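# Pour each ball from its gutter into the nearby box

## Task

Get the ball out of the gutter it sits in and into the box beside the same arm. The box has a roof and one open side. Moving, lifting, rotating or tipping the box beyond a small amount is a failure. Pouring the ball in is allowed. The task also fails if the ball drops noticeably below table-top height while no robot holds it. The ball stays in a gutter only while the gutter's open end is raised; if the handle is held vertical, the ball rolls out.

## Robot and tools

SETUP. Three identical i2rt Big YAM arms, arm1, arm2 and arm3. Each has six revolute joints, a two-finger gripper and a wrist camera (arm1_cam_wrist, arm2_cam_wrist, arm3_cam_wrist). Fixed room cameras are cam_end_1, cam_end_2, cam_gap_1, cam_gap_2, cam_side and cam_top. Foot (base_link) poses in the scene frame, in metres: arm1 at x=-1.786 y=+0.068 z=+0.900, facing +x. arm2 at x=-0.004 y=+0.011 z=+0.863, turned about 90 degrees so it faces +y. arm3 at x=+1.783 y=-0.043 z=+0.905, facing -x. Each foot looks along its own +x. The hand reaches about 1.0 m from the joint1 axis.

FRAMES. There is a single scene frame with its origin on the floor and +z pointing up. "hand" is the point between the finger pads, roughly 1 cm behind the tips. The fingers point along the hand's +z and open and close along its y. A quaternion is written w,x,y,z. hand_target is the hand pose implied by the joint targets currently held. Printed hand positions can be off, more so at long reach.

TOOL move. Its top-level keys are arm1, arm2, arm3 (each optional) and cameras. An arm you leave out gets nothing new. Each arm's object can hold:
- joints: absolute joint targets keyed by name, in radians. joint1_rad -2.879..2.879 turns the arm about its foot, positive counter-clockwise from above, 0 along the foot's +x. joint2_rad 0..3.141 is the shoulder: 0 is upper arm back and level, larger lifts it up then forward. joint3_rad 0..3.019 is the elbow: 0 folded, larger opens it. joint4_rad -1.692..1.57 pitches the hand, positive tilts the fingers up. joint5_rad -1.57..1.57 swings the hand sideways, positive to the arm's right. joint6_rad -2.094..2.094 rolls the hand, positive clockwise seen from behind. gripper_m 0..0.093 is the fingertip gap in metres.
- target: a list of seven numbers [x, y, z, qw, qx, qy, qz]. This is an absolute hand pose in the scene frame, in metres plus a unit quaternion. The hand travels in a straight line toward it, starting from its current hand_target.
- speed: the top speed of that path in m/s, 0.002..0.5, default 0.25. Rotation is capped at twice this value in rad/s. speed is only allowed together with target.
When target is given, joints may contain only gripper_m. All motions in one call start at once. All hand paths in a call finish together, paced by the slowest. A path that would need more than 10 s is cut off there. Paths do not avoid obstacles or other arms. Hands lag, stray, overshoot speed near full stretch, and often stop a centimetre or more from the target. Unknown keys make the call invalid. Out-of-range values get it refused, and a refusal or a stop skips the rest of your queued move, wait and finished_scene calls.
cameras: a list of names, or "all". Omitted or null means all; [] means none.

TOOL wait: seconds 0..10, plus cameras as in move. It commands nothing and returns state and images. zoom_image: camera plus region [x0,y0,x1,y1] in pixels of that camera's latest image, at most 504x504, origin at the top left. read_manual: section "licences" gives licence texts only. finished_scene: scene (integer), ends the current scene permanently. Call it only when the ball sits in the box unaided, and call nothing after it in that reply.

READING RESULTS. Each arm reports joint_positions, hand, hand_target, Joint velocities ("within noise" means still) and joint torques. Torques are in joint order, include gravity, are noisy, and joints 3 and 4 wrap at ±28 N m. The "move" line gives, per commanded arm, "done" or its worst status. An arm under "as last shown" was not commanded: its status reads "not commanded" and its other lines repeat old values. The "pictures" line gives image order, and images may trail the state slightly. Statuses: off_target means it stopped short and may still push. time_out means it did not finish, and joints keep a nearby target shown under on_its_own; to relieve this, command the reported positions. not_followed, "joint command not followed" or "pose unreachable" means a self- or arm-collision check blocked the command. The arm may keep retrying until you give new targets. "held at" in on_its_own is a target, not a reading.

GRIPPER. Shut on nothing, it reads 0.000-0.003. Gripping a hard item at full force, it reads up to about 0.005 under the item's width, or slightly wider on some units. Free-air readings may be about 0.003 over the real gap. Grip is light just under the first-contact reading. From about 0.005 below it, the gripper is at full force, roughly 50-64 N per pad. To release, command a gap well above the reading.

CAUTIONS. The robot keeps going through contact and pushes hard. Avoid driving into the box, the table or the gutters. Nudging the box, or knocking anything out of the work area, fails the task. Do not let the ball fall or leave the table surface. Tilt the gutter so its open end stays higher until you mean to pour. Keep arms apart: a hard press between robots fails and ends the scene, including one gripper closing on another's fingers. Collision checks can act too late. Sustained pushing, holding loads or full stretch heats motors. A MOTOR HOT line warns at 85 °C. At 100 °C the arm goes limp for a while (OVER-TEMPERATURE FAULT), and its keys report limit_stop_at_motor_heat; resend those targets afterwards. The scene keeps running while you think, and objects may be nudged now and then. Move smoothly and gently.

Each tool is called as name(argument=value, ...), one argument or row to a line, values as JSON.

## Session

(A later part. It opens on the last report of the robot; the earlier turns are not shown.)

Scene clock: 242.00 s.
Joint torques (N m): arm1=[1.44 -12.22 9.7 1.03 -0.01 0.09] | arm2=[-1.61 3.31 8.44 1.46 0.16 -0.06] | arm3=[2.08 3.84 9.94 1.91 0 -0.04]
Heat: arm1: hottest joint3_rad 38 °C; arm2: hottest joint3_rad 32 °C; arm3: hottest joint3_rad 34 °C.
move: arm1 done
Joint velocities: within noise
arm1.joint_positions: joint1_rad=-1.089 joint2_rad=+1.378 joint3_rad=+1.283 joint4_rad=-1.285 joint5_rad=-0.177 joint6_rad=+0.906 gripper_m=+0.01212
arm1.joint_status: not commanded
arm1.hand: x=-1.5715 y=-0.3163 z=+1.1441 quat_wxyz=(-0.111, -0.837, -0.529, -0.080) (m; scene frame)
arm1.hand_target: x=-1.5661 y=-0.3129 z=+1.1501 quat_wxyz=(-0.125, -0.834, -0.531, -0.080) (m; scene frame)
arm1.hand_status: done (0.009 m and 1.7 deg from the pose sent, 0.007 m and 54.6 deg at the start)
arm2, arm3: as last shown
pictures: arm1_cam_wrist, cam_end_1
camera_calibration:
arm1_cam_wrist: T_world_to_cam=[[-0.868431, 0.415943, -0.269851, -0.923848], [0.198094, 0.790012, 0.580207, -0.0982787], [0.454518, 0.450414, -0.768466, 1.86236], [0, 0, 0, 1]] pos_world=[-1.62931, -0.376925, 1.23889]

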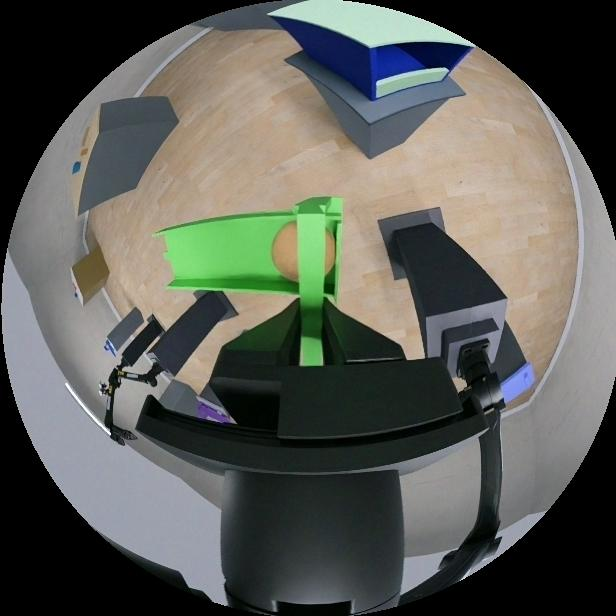

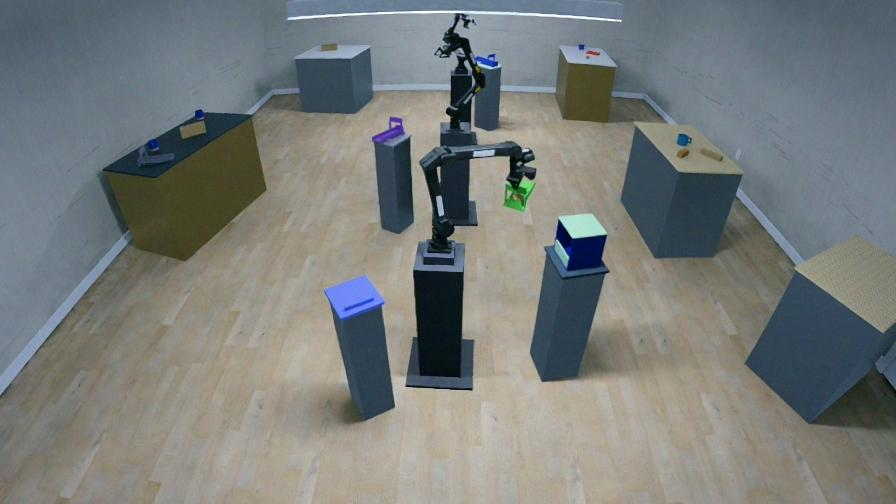

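move(
  arm1={"target": [-1.560, -0.295, 1.150, 0.1472, 0.9850, 0.0888, 0.0133], "speed": 0.1},
  cameras=["arm1_cam_wrist","cam_end_1"],
)

zoom_image(
  camera="arm1_cam_wrist",
  region=[140, 180, 400, 390],
)

zoom_image(
  camera="cam_end_1",
  region=[410, 120, 640, 300],
)

Scene clock: 256.13 s.
Joint torques (N m): arm1=[1.49 -10.81 10.21 0.1 0.37 0.1] | arm2=[-1.61 3.31 8.46 1.47 0.16 -0.06] | arm3=[3.02 4.01 9.76 1.87 -0.07 -0.06]
Heat: arm1: hottest joint3_rad 37 °C; arm2: hottest joint3_rad 32 °C; arm3: hottest joint3_rad 34 °C.
move: arm1 done
Joint velocities: within noise
arm1.joint_positions: joint1_rad=-0.935 joint2_rad=+1.319 joint3_rad=+1.223 joint4_rad=-1.226 joint5_rad=+0.123 joint6_rad=+1.976 gripper_m=+0.01212
arm1.joint_status: not commanded
arm1.hand: x=-1.5622 y=-0.3008 z=+1.1447 quat_wxyz=(-0.143, -0.986, -0.087, -0.012) (m; scene frame)
arm1.hand_target: x=-1.5601 y=-0.2951 z=+1.1499 quat_wxyz=(-0.147, -0.985, -0.089, -0.013) (m; scene frame)
arm1.hand_status: done (0.008 m and 0.6 deg from the pose sent, 0.025 m and 54.5 deg at the start)
arm2, arm3: as last shown
pictures: arm1_cam_wrist, cam_end_1
camera_calibration:
arm1_cam_wrist: T_world_to_cam=[[-0.168301, 0.944336, -0.282673, 0.345316], [0.767536, 0.305478, 0.563535, 0.650279], [0.618517, -0.122118, -0.776224, 1.9445], [0, 0, 0, 1]] pos_world=[-1.6437, -0.287281, 1.24052]

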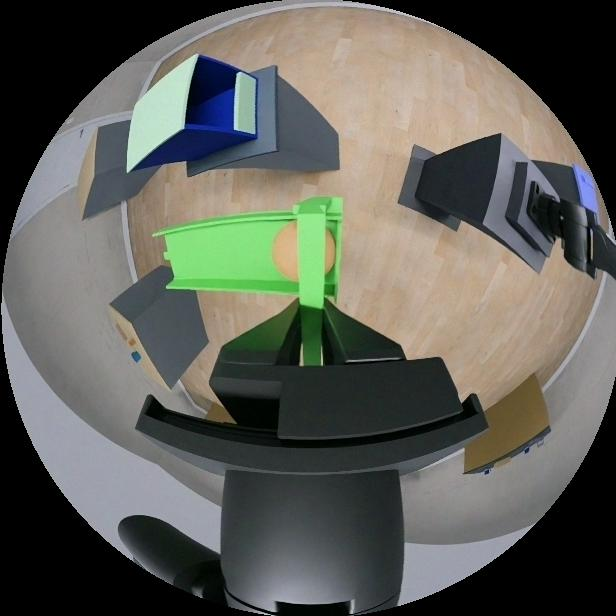

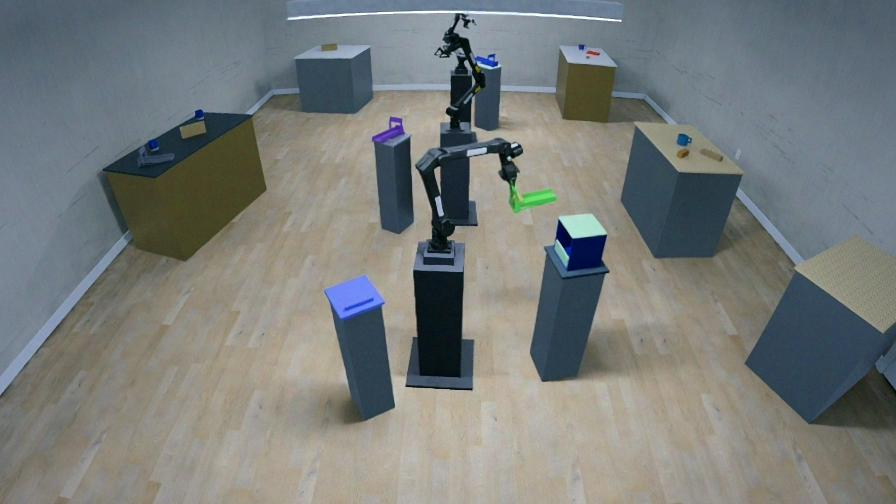

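Scaled by 1.938 from the camera's 616x616 image, which has a finer 880x880 frame.

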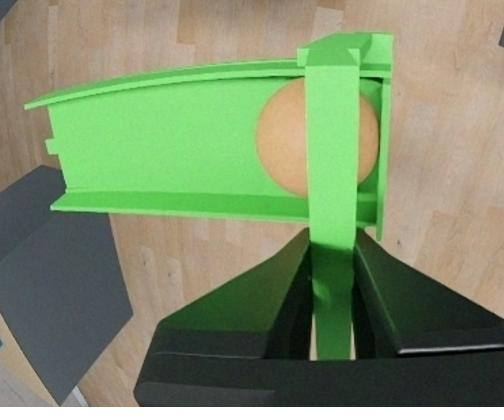

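Scaled by 2.191 from the camera's 896x504 image, which has a finer 1280x720 frame.

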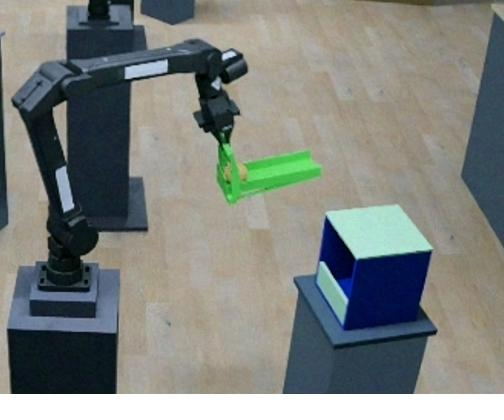

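zoom_image(
  camera="arm1_cam_wrist",
  region=[120, 40, 350, 190],
)

Scaled by 2.191 from the camera's 616x616 image, which has a finer 880x880 frame.

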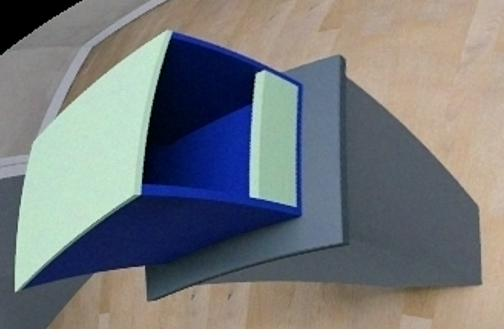

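move(
  arm1={"target": [-1.610, -0.225, 1.150, 0.1472, 0.9850, 0.0888, 0.0133], "speed": 0.08},
  cameras=["arm1_cam_wrist"],
)

zoom_image(
  camera="arm1_cam_wrist",
  region=[140, 40, 400, 300],
)

Scene clock: 277.83 s.
Joint torques (N m): arm1=[1.26 -6.59 9.96 0.18 0.35 0.08] | arm2=[-1.61 3.31 8.46 1.46 0.16 -0.06] | arm3=[2.2 3.43 9.59 1.92 -0.09 -0.04]
Heat: arm1: hottest joint3_rad 36 °C; arm2: hottest joint3_rad 32 °C; arm3: hottest joint3_rad 34 °C.
move: arm1 done
Joint velocities: within noise
arm1.joint_positions: joint1_rad=-0.935 joint2_rad=+1.082 joint3_rad=+1.046 joint4_rad=-1.277 joint5_rad=+0.123 joint6_rad=+1.977 gripper_m=+0.01212
arm1.joint_status: not commanded
arm1.hand: x=-1.6106 y=-0.2301 z=+1.1495 quat_wxyz=(-0.146, -0.985, -0.087, -0.015) (m; scene frame)
arm1.hand_target: x=-1.6100 y=-0.2250 z=+1.1498 quat_wxyz=(-0.147, -0.985, -0.089, -0.013) (m; scene frame)
arm1.hand_status: done (0.005 m and 0.3 deg from the pose sent, 0.090 m and 0.6 deg at the start)
arm2, arm3: as last shown
pictures: arm1_cam_wrist
camera_calibration:
arm1_cam_wrist: T_world_to_cam=[[-0.166133, 0.942405, -0.290296, 0.283423], [0.764847, 0.308962, 0.565289, 0.657534], [0.622422, -0.128119, -0.772125, 1.98704], [0, 0, 0, 1]] pos_world=[-1.6926, -0.215675, 1.24482]

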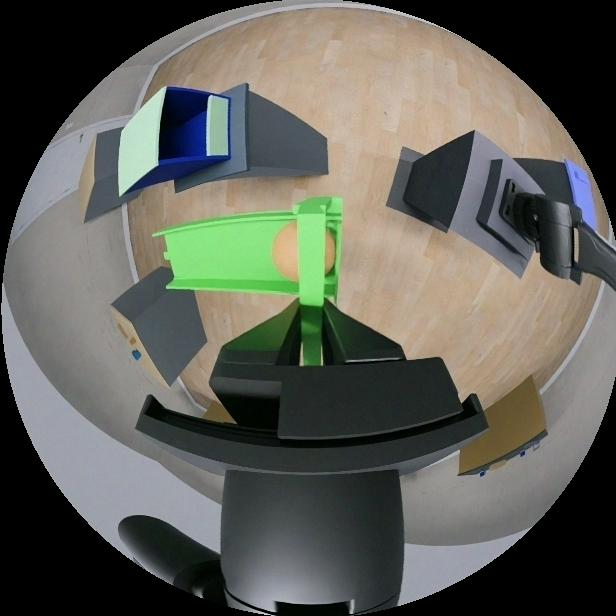

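Scaled by 1.938 from the camera's 616x616 image, which has a finer 880x880 frame.

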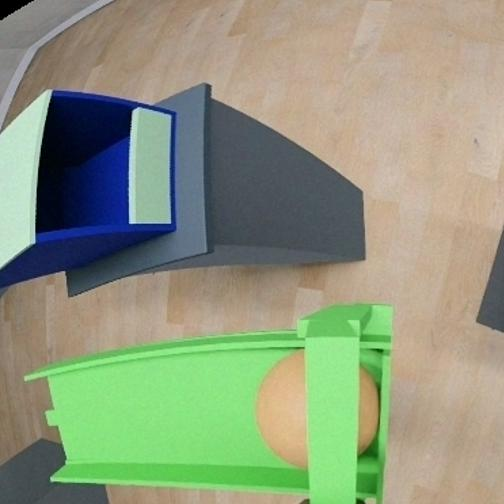

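Now lateral shift in front of the opening.

move(
  arm1={"target": [-1.735, -0.220, 1.130, 0.1472, 0.9850, 0.0888, 0.0133], "speed": 0.08},
  cameras=[],
)

move(
  arm1={"target": [-1.858, -0.230, 1.100, 0.1472, 0.9850, 0.0888, 0.0133], "speed": 0.08},
  cameras=["arm1_cam_wrist","cam_end_1","cam_side"],
)

zoom_image(
  camera="arm1_cam_wrist",
  region=[140, 100, 400, 360],
)

zoom_image(
  camera="cam_end_1",
  region=[410, 120, 640, 300],
)

Scene clock: 285.13 s.
Joint torques (N m): arm1=[-0.32 -4.89 9.95 0.76 -0.03 -0.08] | arm2=[-1.61 3.31 8.44 1.46 0.16 -0.06] | arm3=[2.02 3.43 9.72 1.65 -0.07 -0.02]
Heat: arm1: hottest joint3_rad 36 °C; arm2: hottest joint3_rad 32 °C; arm3: hottest joint3_rad 34 °C.
move: arm1 done
Joint velocities: within noise
arm1.joint_positions: joint1_rad=-1.330 joint2_rad=+0.926 joint3_rad=+0.900 joint4_rad=-1.277 joint5_rad=+0.019 joint6_rad=+1.592 gripper_m=+0.01212
arm1.joint_status: not commanded
arm1.hand: x=-1.7327 y=-0.2205 z=+1.1280 quat_wxyz=(-0.138, -0.986, -0.088, -0.012) (m; scene frame)
arm1.hand_target: x=-1.7350 y=-0.2199 z=+1.1299 quat_wxyz=(-0.147, -0.985, -0.089, -0.013) (m; scene frame)
arm1.hand_status: done (0.003 m and 1.1 deg from the pose sent, 0.126 m and 0.3 deg at the start)
arm2, arm3: as last shown
pictures: none
No camera images: "cameras" was empty.

Scene clock: 287.47 s.
Joint torques (N m): arm1=[-0.26 -4.19 9.94 1.18 -0.2 -0.08] | arm2=[-1.55 3.31 8.46 1.47 0.16 -0.06] | arm3=[2.49 3.14 9.89 1.73 -0.04 0.01]
Heat: arm1: hottest joint3_rad 36 °C; arm2: hottest joint3_rad 32 °C; arm3: hottest joint3_rad 34 °C.
move: arm1 done
Joint velocities: within noise
arm1.joint_positions: joint1_rad=-1.818 joint2_rad=+0.968 joint3_rad=+0.859 joint4_rad=-1.212 joint5_rad=-0.114 joint6_rad=+1.122 gripper_m=+0.01212
arm1.joint_status: not commanded
arm1.hand: x=-1.8553 y=-0.2274 z=+1.1019 quat_wxyz=(-0.141, -0.986, -0.088, -0.014) (m; scene frame)
arm1.hand_target: x=-1.8580 y=-0.2299 z=+1.1001 quat_wxyz=(-0.147, -0.985, -0.089, -0.013) (m; scene frame)
arm1.hand_status: done (0.004 m and 0.8 deg from the pose sent, 0.129 m and 1.1 deg at the start)
arm2, arm3: as last shown
pictures: arm1_cam_wrist, cam_end_1, cam_side
camera_calibration:
arm1_cam_wrist: T_world_to_cam=[[-0.168763, 0.945295, -0.279172, 0.209982], [0.765722, 0.304081, 0.566749, 0.869675], [0.620636, -0.118122, -0.775151, 2.10511], [0, 0, 0, 1]] pos_world=[-1.937, -0.214286, 1.19752]

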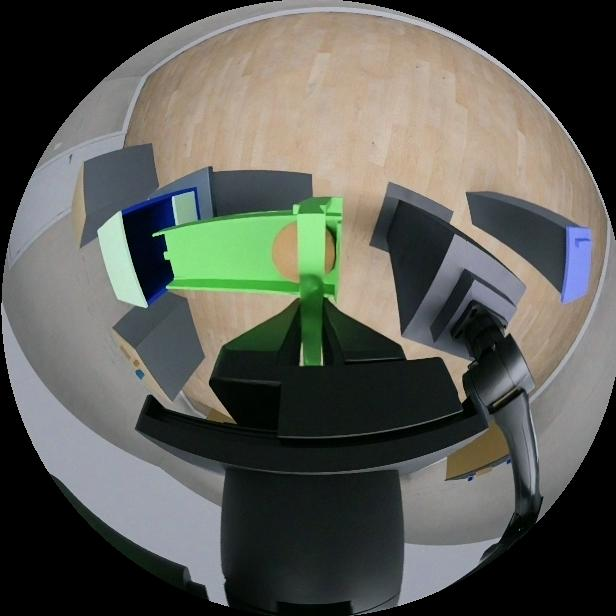

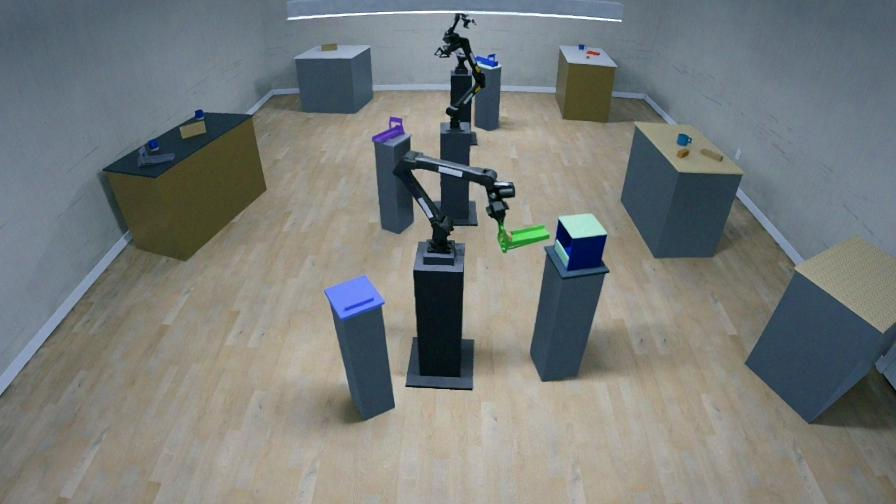

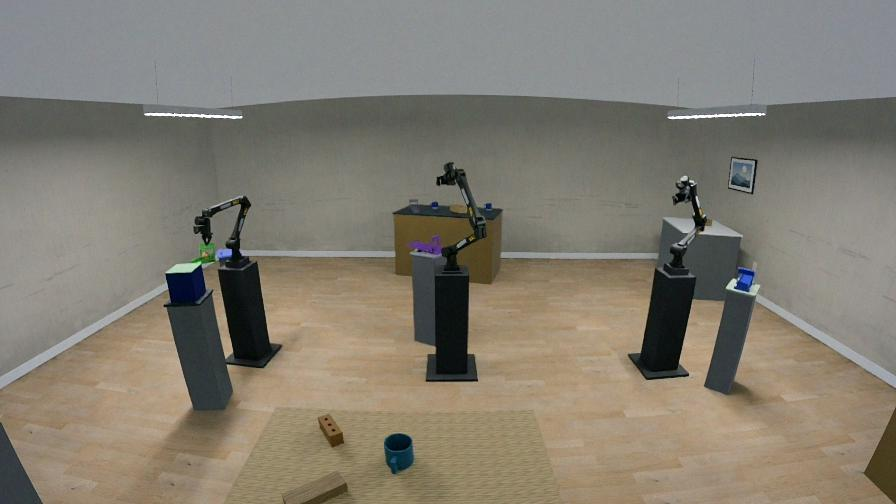

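Scaled by 1.938 from the camera's 616x616 image, which has a finer 880x880 frame.

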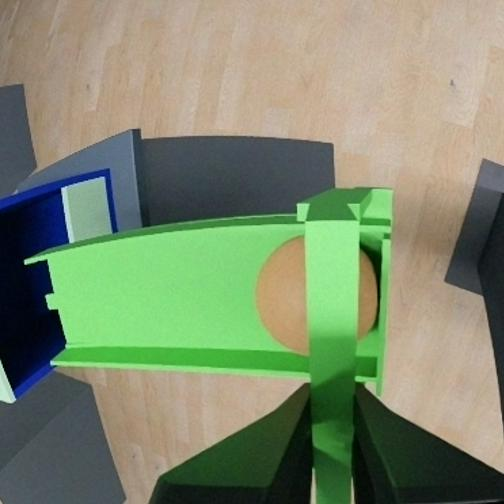

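Scaled by 2.191 from the camera's 896x504 image, which has a finer 1280x720 frame.

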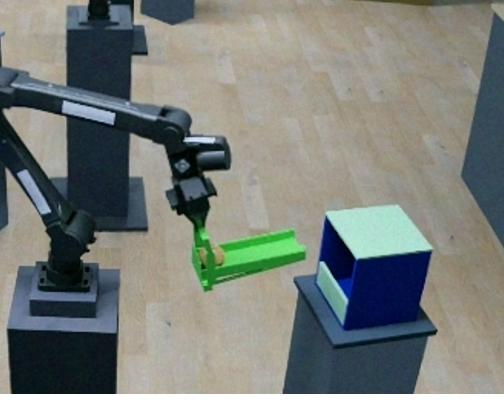

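move(
  arm1={"target": [-1.858, -0.235, 1.065, 0.1472, 0.9850, 0.0888, 0.0133], "speed": 0.06},
  cameras=["arm1_cam_wrist","cam_end_1"],
)

zoom_image(
  camera="arm1_cam_wrist",
  region=[90, 160, 350, 320],
)

zoom_image(
  camera="cam_end_1",
  region=[480, 180, 620, 290],
)

Scene clock: 305.93 s.
Joint torques (N m): arm1=[-0.03 -4.54 9.81 1.18 -0.18 -0.04] | arm2=[-1.61 3.37 8.46 1.46 0.16 -0.06] | arm3=[2.43 3.72 9.72 1.66 -0.06 -0.03]
Heat: arm1: hottest joint3_rad 35 °C; arm2: hottest joint3_rad 32 °C; arm3: hottest joint3_rad 34 °C.
move: arm1 done
Joint velocities: within noise
arm1.joint_positions: joint1_rad=-1.818 joint2_rad=+1.001 joint3_rad=+0.785 joint4_rad=-1.105 joint5_rad=-0.114 joint6_rad=+1.122 gripper_m=+0.01212
arm1.joint_status: not commanded
arm1.hand: x=-1.8562 y=-0.2323 z=+1.0665 quat_wxyz=(-0.140, -0.986, -0.088, -0.014) (m; scene frame)
arm1.hand_target: x=-1.8580 y=-0.2350 z=+1.0651 quat_wxyz=(-0.147, -0.985, -0.089, -0.013) (m; scene frame)
arm1.hand_status: done (0.004 m and 0.8 deg from the pose sent, 0.038 m and 0.8 deg at the start)
arm2, arm3: as last shown
pictures: arm1_cam_wrist, cam_end_1
camera_calibration:
arm1_cam_wrist: T_world_to_cam=[[-0.169434, 0.945279, -0.278818, 0.202987], [0.765571, 0.304399, 0.566782, 0.89163], [0.620639, -0.117423, -0.775254, 2.078], [0, 0, 0, 1]] pos_world=[-1.9379, -0.219287, 1.16222]

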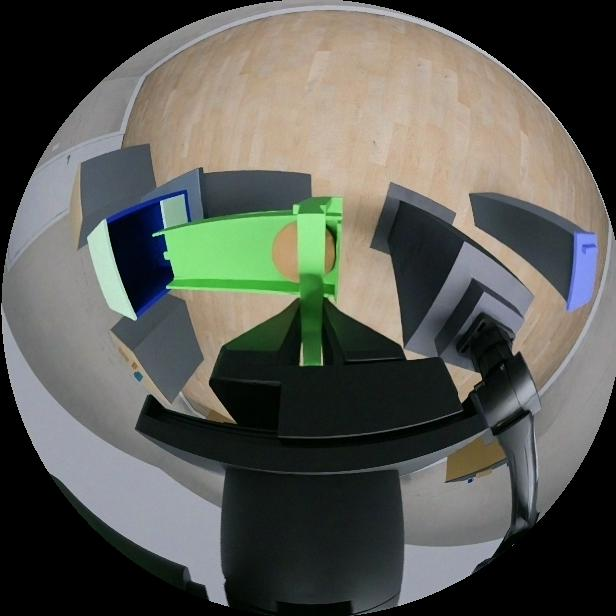

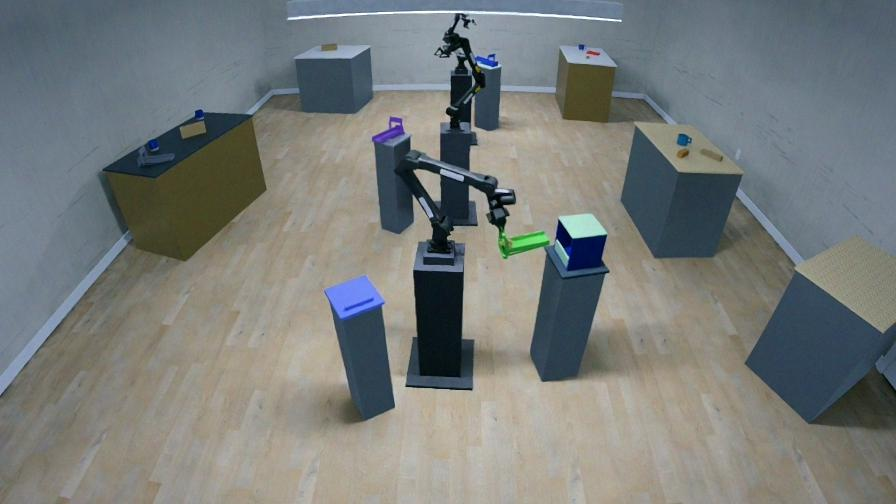

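Scaled by 1.938 from the camera's 616x616 image, which has a finer 880x880 frame.

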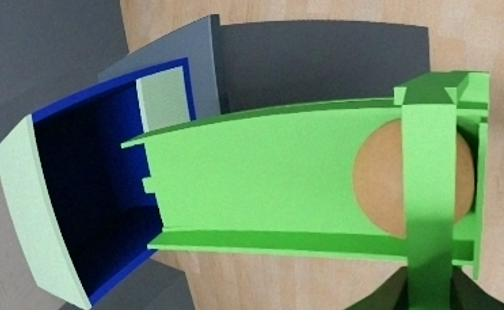

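Scaled by 3.600 from the camera's 896x504 image, which has a finer 1280x720 frame.

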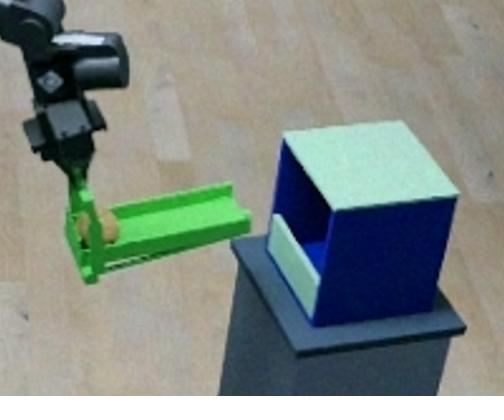

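move(
  arm1={"target": [-1.858, -0.290, 1.065, 0.1558, 0.9837, 0.0887, 0.0140], "speed": 0.05},
  cameras=["arm1_cam_wrist","cam_end_1"],
)

zoom_image(
  camera="arm1_cam_wrist",
  region=[90, 160, 350, 320],
)

zoom_image(
  camera="cam_end_1",
  region=[480, 180, 620, 290],
)

Scene clock: 322.47 s.
Joint torques (N m): arm1=[1.55 -6.07 15.73 1.01 -0.05 0.1] | arm2=[-1.61 3.31 8.44 1.46 0.16 -0.06] | arm3=[2.32 3.78 9.84 1.88 -0.03 0.01]
Heat: arm1: hottest joint3_rad 36 °C; arm2: hottest joint3_rad 32 °C; arm3: hottest joint3_rad 34 °C.
move: arm1 off_target
Joint velocities: within noise
arm1.joint_positions: joint1_rad=-1.794 joint2_rad=+1.137 joint3_rad=+0.794 joint4_rad=-1.034 joint5_rad=-0.114 joint6_rad=+1.151 gripper_m=+0.01212
arm1.joint_status: not commanded
arm1.hand: x=-1.8543 y=-0.2560 z=+1.0337 quat_wxyz=(-0.114, -0.990, -0.084, -0.027) (m; scene frame)
arm1.hand_target: x=-1.8574 y=-0.2871 z=+1.0659 quat_wxyz=(-0.156, -0.984, -0.089, -0.014) (m; scene frame)
arm1.hand_status: off_target (0.046 m and 5.1 deg from the pose sent, 0.058 m and 1.8 deg at the start)
arm2, arm3: as last shown
pictures: arm1_cam_wrist, cam_end_1
camera_calibration:
arm1_cam_wrist: T_world_to_cam=[[-0.160416, 0.960073, -0.229186, 0.185764], [0.753631, 0.26908, 0.599697, 0.85083], [0.637422, -0.0765214, -0.766706, 2.08136], [0, 0, 0, 1]] pos_world=[-1.93812, -0.24802, 1.12813]

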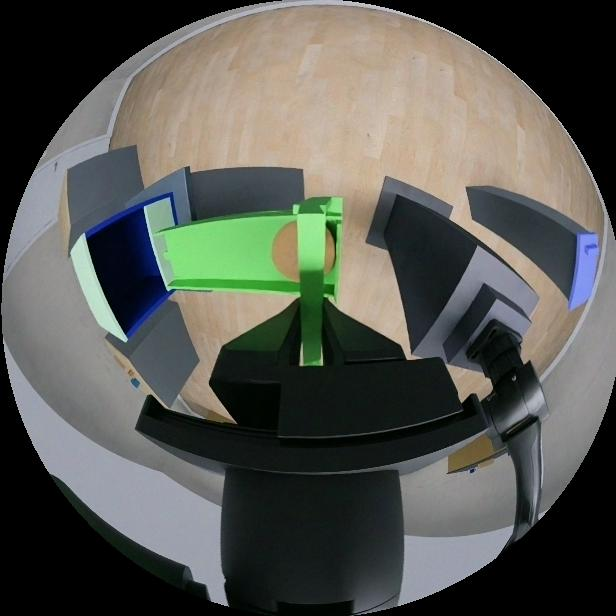

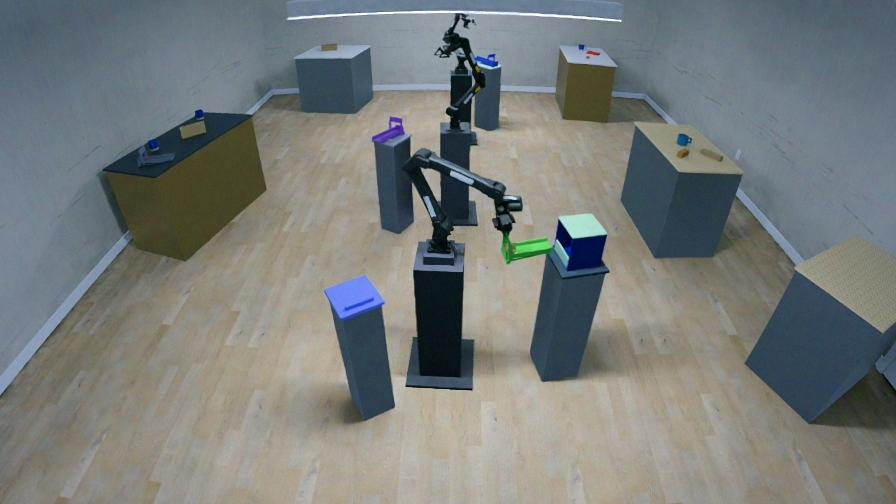

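Scaled by 1.938 from the camera's 616x616 image, which has a finer 880x880 frame.

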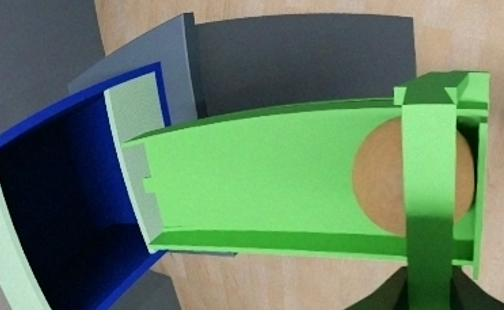

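Scaled by 3.600 from the camera's 896x504 image, which has a finer 1280x720 frame.

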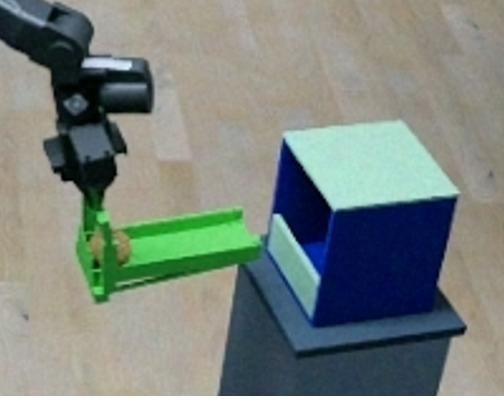

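move(
  arm1={"target": [-1.858, -0.287, 1.088, 0.1729, 0.9809, 0.0884, 0.0156], "speed": 0.04},
  cameras=["arm1_cam_wrist","cam_end_1"],
)

zoom_image(
  camera="arm1_cam_wrist",
  region=[90, 160, 350, 320],
)

zoom_image(
  camera="cam_end_1",
  region=[480, 180, 620, 290],
)

Scene clock: 328.30 s.
Joint torques (N m): arm1=[0.91 -6.89 15.86 0.05 -0.21 0.06] | arm2=[-1.55 3.31 8.46 1.47 0.16 -0.06] | arm3=[1.67 3.49 9.8 1.89 -0.08 -0.06]
Heat: arm1: hottest joint3_rad 37 °C; arm2: hottest joint3_rad 32 °C; arm3: hottest joint3_rad 34 °C.
move: arm1 off_target
Joint velocities: within noise
arm1.joint_positions: joint1_rad=-1.794 joint2_rad=+1.113 joint3_rad=+0.818 joint4_rad=-1.041 joint5_rad=-0.125 joint6_rad=+1.151 gripper_m=+0.01211
arm1.joint_status: not commanded
arm1.hand: x=-1.8544 y=-0.2629 z=+1.0513 quat_wxyz=(-0.135, -0.987, -0.086, -0.025) (m; scene frame)
arm1.hand_target: x=-1.8576 y=-0.2848 z=+1.0880 quat_wxyz=(-0.173, -0.981, -0.088, -0.016) (m; scene frame)
arm1.hand_status: off_target (0.044 m and 4.5 deg from the pose sent, 0.063 m and 7.0 deg at the start)
arm2.joint_positions: joint1_rad=+0.722 joint2_rad=+0.522 joint3_rad=+1.572 joint4_rad=-1.464 joint5_rad=+0.274 joint6_rad=+0.140 gripper_m=+0.09396
arm2.joint_status: not commanded
arm2.hand: x=-0.0720 y=+0.1446 z=+1.4748 quat_wxyz=(-0.291, +0.705, -0.446, -0.468) (m; scene frame)
arm2.hand_target: x=-0.0700 y=+0.1423 z=+1.4837 quat_wxyz=(-0.294, +0.698, -0.445, -0.478) (m; scene frame)
arm2.hand_status: not commanded
arm3.joint_positions: joint1_rad=+0.508 joint2_rad=+0.435 joint3_rad=+1.330 joint4_rad=-1.412 joint5_rad=-0.202 joint6_rad=+0.274 gripper_m=+0.09396
arm3.joint_status: not commanded
arm3.hand: x=+1.6666 y=-0.1568 z=+1.4337 quat_wxyz=(-0.275, -0.846, -0.166, +0.426) (m; scene frame)
arm3.hand_target: x=+1.6692 y=-0.1553 z=+1.4446 quat_wxyz=(-0.279, -0.839, -0.166, +0.436) (m; scene frame)
arm3.hand_status: not commanded
pictures: arm1_cam_wrist, cam_end_1
camera_calibration:
arm1_cam_wrist: T_world_to_cam=[[-0.161806, 0.948963, -0.270718, 0.234615], [0.753136, 0.296017, 0.587503, 0.861189], [0.637656, -0.108826, -0.762595, 2.08198], [0, 0, 0, 1]] pos_world=[-1.93822, -0.250993, 1.14527]

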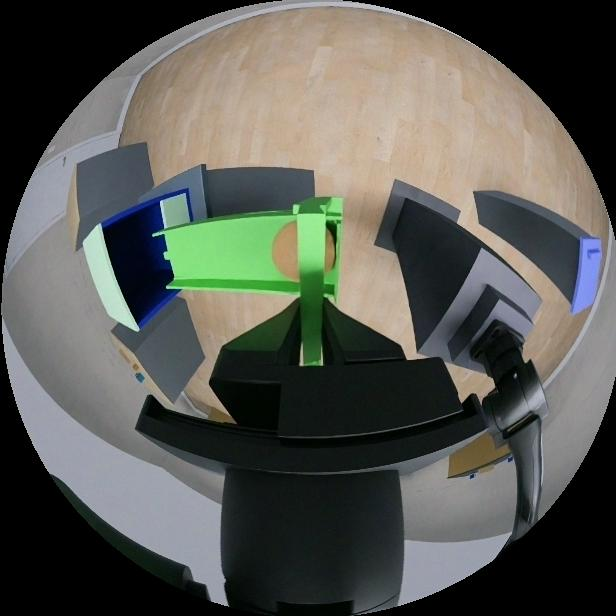

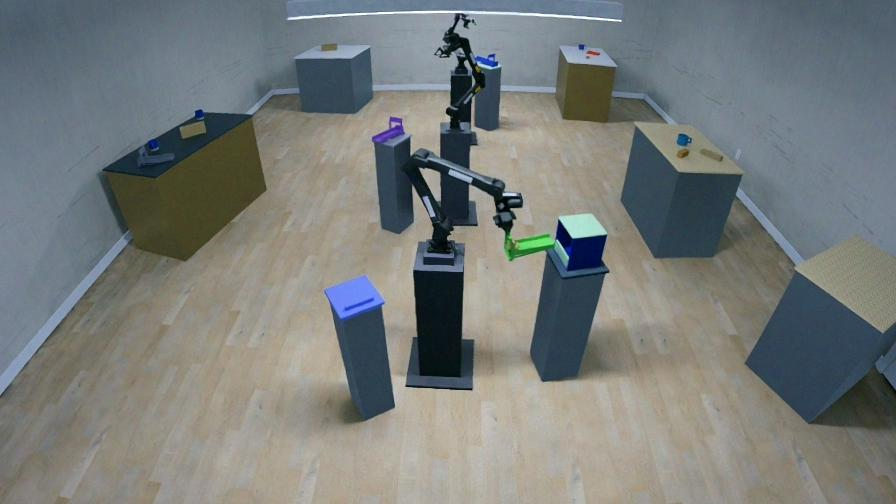

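Scaled by 1.938 from the camera's 616x616 image, which has a finer 880x880 frame.

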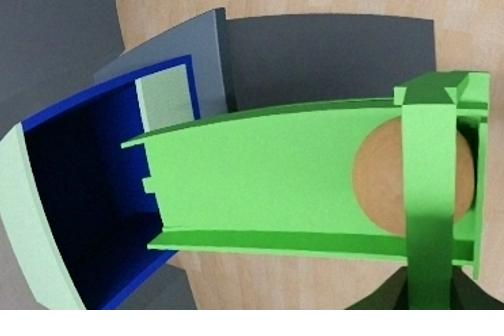

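Scaled by 3.600 from the camera's 896x504 image, which has a finer 1280x720 frame.

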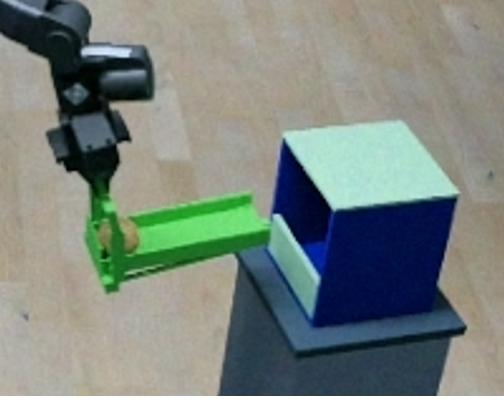

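move(
  arm1={"target": [-1.857, -0.325, 1.093, 0.1772, 0.9801, 0.0884, 0.0160], "speed": 0.04},
  cameras=["arm1_cam_wrist","cam_end_1"],
)

zoom_image(
  camera="arm1_cam_wrist",
  region=[70, 160, 330, 320],
)

zoom_image(
  camera="cam_end_1",
  region=[480, 180, 620, 290],
)

Scene clock: 339.90 s.
Joint torques (N m): arm1=[1.49 -6.95 16.03 0.95 -0.03 0.1] | arm2=[-1.61 3.37 8.46 1.46 0.15 -0.06] | arm3=[2.43 3.49 9.76 1.83 0.01 0]
Heat: arm1: hottest joint3_rad 39 °C; arm2: hottest joint3_rad 32 °C; arm3: hottest joint3_rad 34 °C.
move: arm1 off_target
Joint velocities: within noise
arm1.joint_positions: joint1_rad=-1.774 joint2_rad=+1.187 joint3_rad=+0.898 joint4_rad=-1.041 joint5_rad=-0.125 joint6_rad=+1.175 gripper_m=+0.01211
arm1.joint_status: not commanded
arm1.hand: x=-1.8549 y=-0.2930 z=+1.0608 quat_wxyz=(-0.138, -0.987, -0.084, -0.028) (m; scene frame)
arm1.hand_target: x=-1.8564 y=-0.3221 z=+1.0937 quat_wxyz=(-0.178, -0.980, -0.088, -0.016) (m; scene frame)
arm1.hand_status: off_target (0.045 m and 4.8 deg from the pose sent, 0.075 m and 5.0 deg at the start)
arm2, arm3: as last shown
pictures: arm1_cam_wrist, cam_end_1
camera_calibration:
arm1_cam_wrist: T_world_to_cam=[[-0.157658, 0.948333, -0.275334, 0.278113], [0.750974, 0.296196, 0.590175, 0.858031], [0.641235, -0.113723, -0.758871, 2.08755], [0, 0, 0, 1]] pos_world=[-1.93912, -0.280487, 1.15437]

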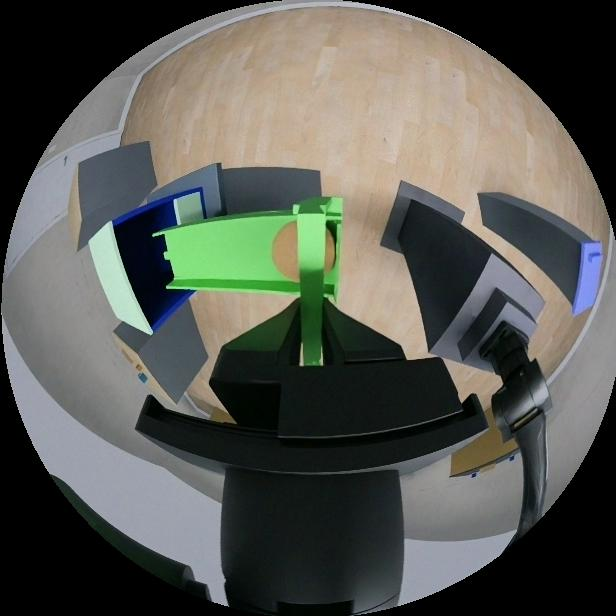

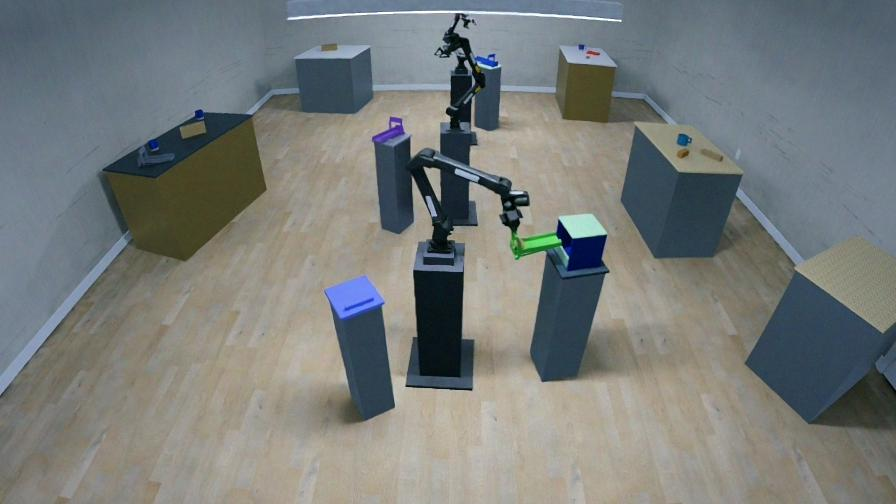

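Scaled by 1.938 from the camera's 616x616 image, which has a finer 880x880 frame.

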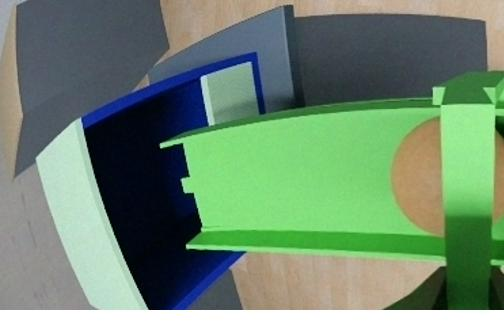

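Scaled by 3.600 from the camera's 896x504 image, which has a finer 1280x720 frame.

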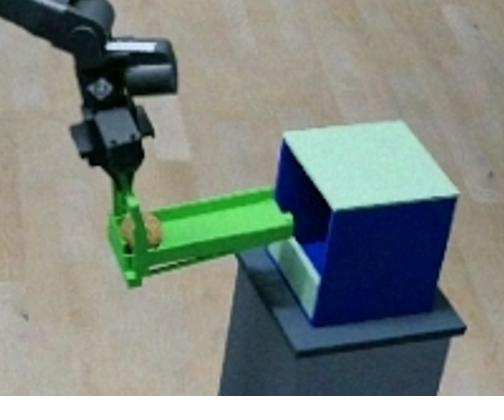

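move(
  arm1={"target": [-1.854, -0.350, 1.089, 0.1772, 0.9801, 0.0884, 0.0160], "speed": 0.04},
  cameras=["arm1_cam_wrist","cam_end_1"],
)

zoom_image(
  camera="arm1_cam_wrist",
  region=[70, 160, 330, 320],
)

zoom_image(
  camera="cam_end_1",
  region=[480, 180, 620, 290],
)

Scene clock: 349.67 s.
Joint torques (N m): arm1=[1.49 -8 15.99 1.1 0.07 0.09] | arm2=[-1.61 3.31 8.46 1.46 0.16 -0.06] | arm3=[1.96 3.9 9.91 1.95 -0.09 -0.03]
Heat: arm1: hottest joint3_rad 40 °C; arm2: hottest joint3_rad 32 °C; arm3: hottest joint3_rad 34 °C.
move: arm1 off_target
Joint velocities: within noise
arm1.joint_positions: joint1_rad=-1.751 joint2_rad=+1.254 joint3_rad=+0.941 joint4_rad=-1.020 joint5_rad=-0.121 joint6_rad=+1.197 gripper_m=+0.01211
arm1.joint_status: not commanded
arm1.hand: x=-1.8519 y=-0.3160 z=+1.0566 quat_wxyz=(-0.135, -0.987, -0.084, -0.029) (m; scene frame)
arm1.hand_target: x=-1.8534 y=-0.3469 z=+1.0899 quat_wxyz=(-0.178, -0.980, -0.088, -0.017) (m; scene frame)
arm1.hand_status: off_target (0.047 m and 5.1 deg from the pose sent, 0.064 m and 4.8 deg at the start)
arm2, arm3: as last shown
pictures: arm1_cam_wrist, cam_end_1
camera_calibration:
arm1_cam_wrist: T_world_to_cam=[[-0.158, 0.949563, -0.270862, 0.2942], [0.749588, 0.293901, 0.593077, 0.858774], [0.64277, -0.109329, -0.758217, 2.0833], [0, 0, 0, 1]] pos_world=[-1.93632, -0.303991, 1.14996]

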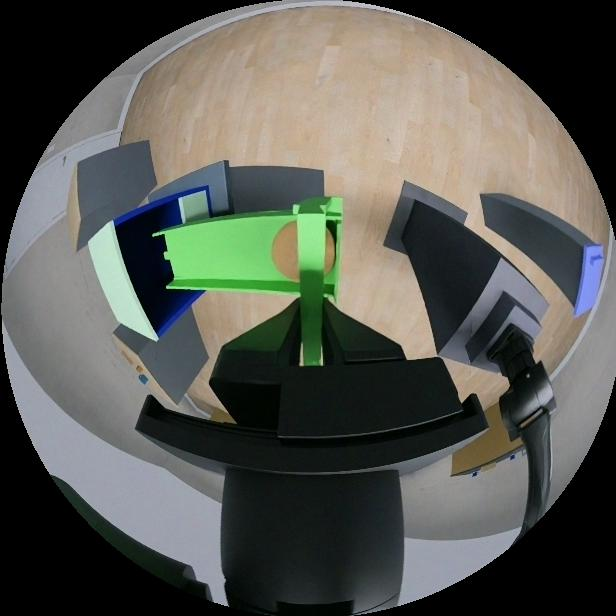

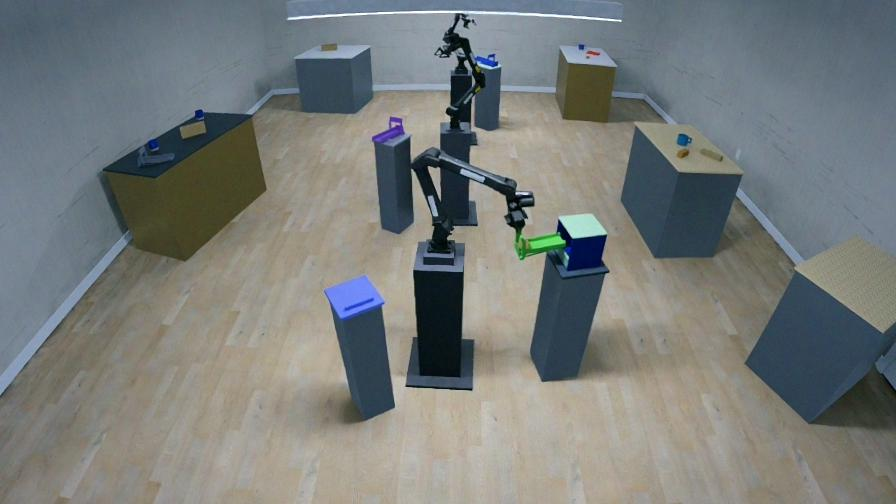

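Scaled by 1.938 from the camera's 616x616 image, which has a finer 880x880 frame.

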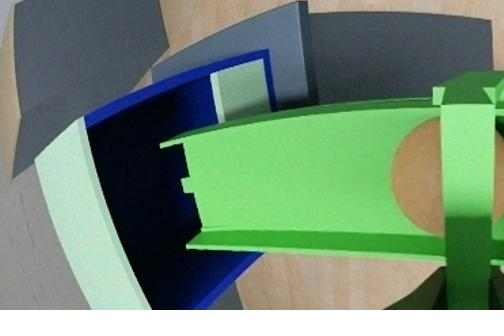

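Scaled by 3.600 from the camera's 896x504 image, which has a finer 1280x720 frame.

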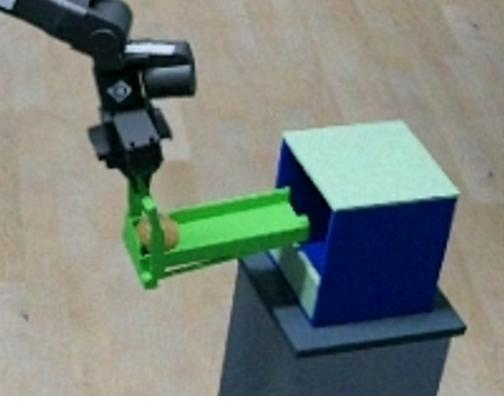

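move(
  arm1={"target": [-1.850, -0.384, 1.088, 0.1772, 0.9801, 0.0884, 0.0160], "speed": 0.04},
  cameras=["arm1_cam_wrist","cam_end_1"],
)

zoom_image(
  camera="arm1_cam_wrist",
  region=[70, 160, 330, 320],
)

zoom_image(
  camera="cam_end_1",
  region=[480, 180, 620, 290],
)

Scene clock: 356.03 s.
Joint torques (N m): arm1=[1.55 -9.35 15.91 1.09 0.08 0.1] | arm2=[-1.55 3.31 8.44 1.46 0.16 -0.06] | arm3=[1.96 4.25 9.99 1.81 -0.04 0]
Heat: arm1: hottest joint3_rad 41 °C; arm2: hottest joint3_rad 32 °C; arm3: hottest joint3_rad 34 °C.
move: arm1 off_target
Joint velocities: within noise
arm1.joint_positions: joint1_rad=-1.724 joint2_rad=+1.341 joint3_rad=+1.018 joint4_rad=-1.005 joint5_rad=-0.112 joint6_rad=+1.223 gripper_m=+0.01211
arm1.joint_status: not commanded
arm1.hand: x=-1.8492 y=-0.3499 z=+1.0566 quat_wxyz=(-0.136, -0.987, -0.085, -0.027) (m; scene frame)
arm1.hand_target: x=-1.8494 y=-0.3809 z=+1.0889 quat_wxyz=(-0.177, -0.980, -0.088, -0.016) (m; scene frame)
arm1.hand_status: off_target (0.046 m and 5.0 deg from the pose sent, 0.075 m and 5.1 deg at the start)
arm2, arm3: as last shown
pictures: arm1_cam_wrist, cam_end_1
camera_calibration:
arm1_cam_wrist: T_world_to_cam=[[-0.159084, 0.949116, -0.271794, 0.325635], [0.751177, 0.295008, 0.590511, 0.872807], [0.640645, -0.110224, -0.759885, 2.0754], [0, 0, 0, 1]] pos_world=[-1.93342, -0.337791, 1.15017]

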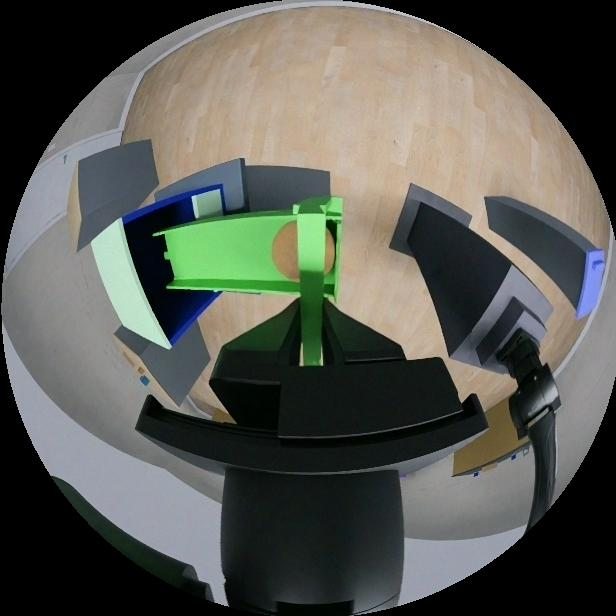

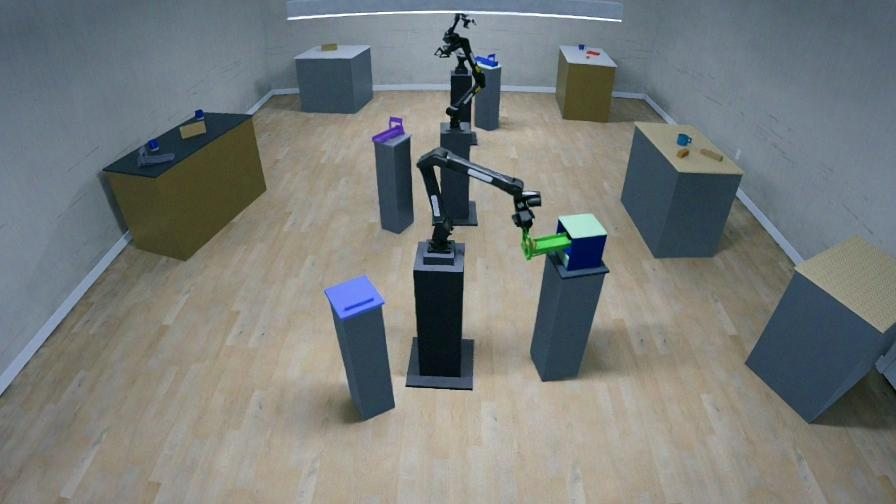

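Scaled by 1.938 from the camera's 616x616 image, which has a finer 880x880 frame.

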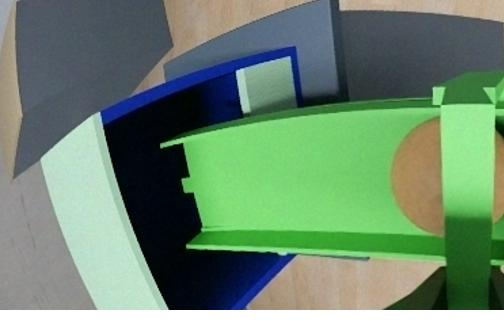

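Scaled by 3.600 from the camera's 896x504 image, which has a finer 1280x720 frame.

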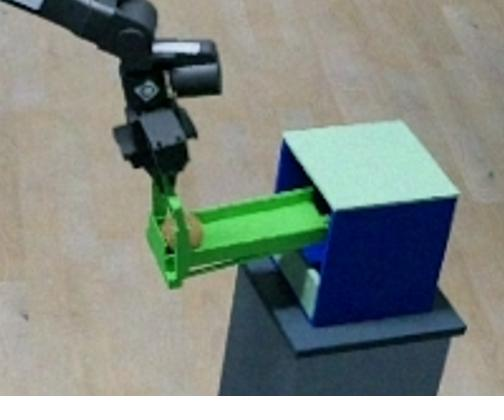

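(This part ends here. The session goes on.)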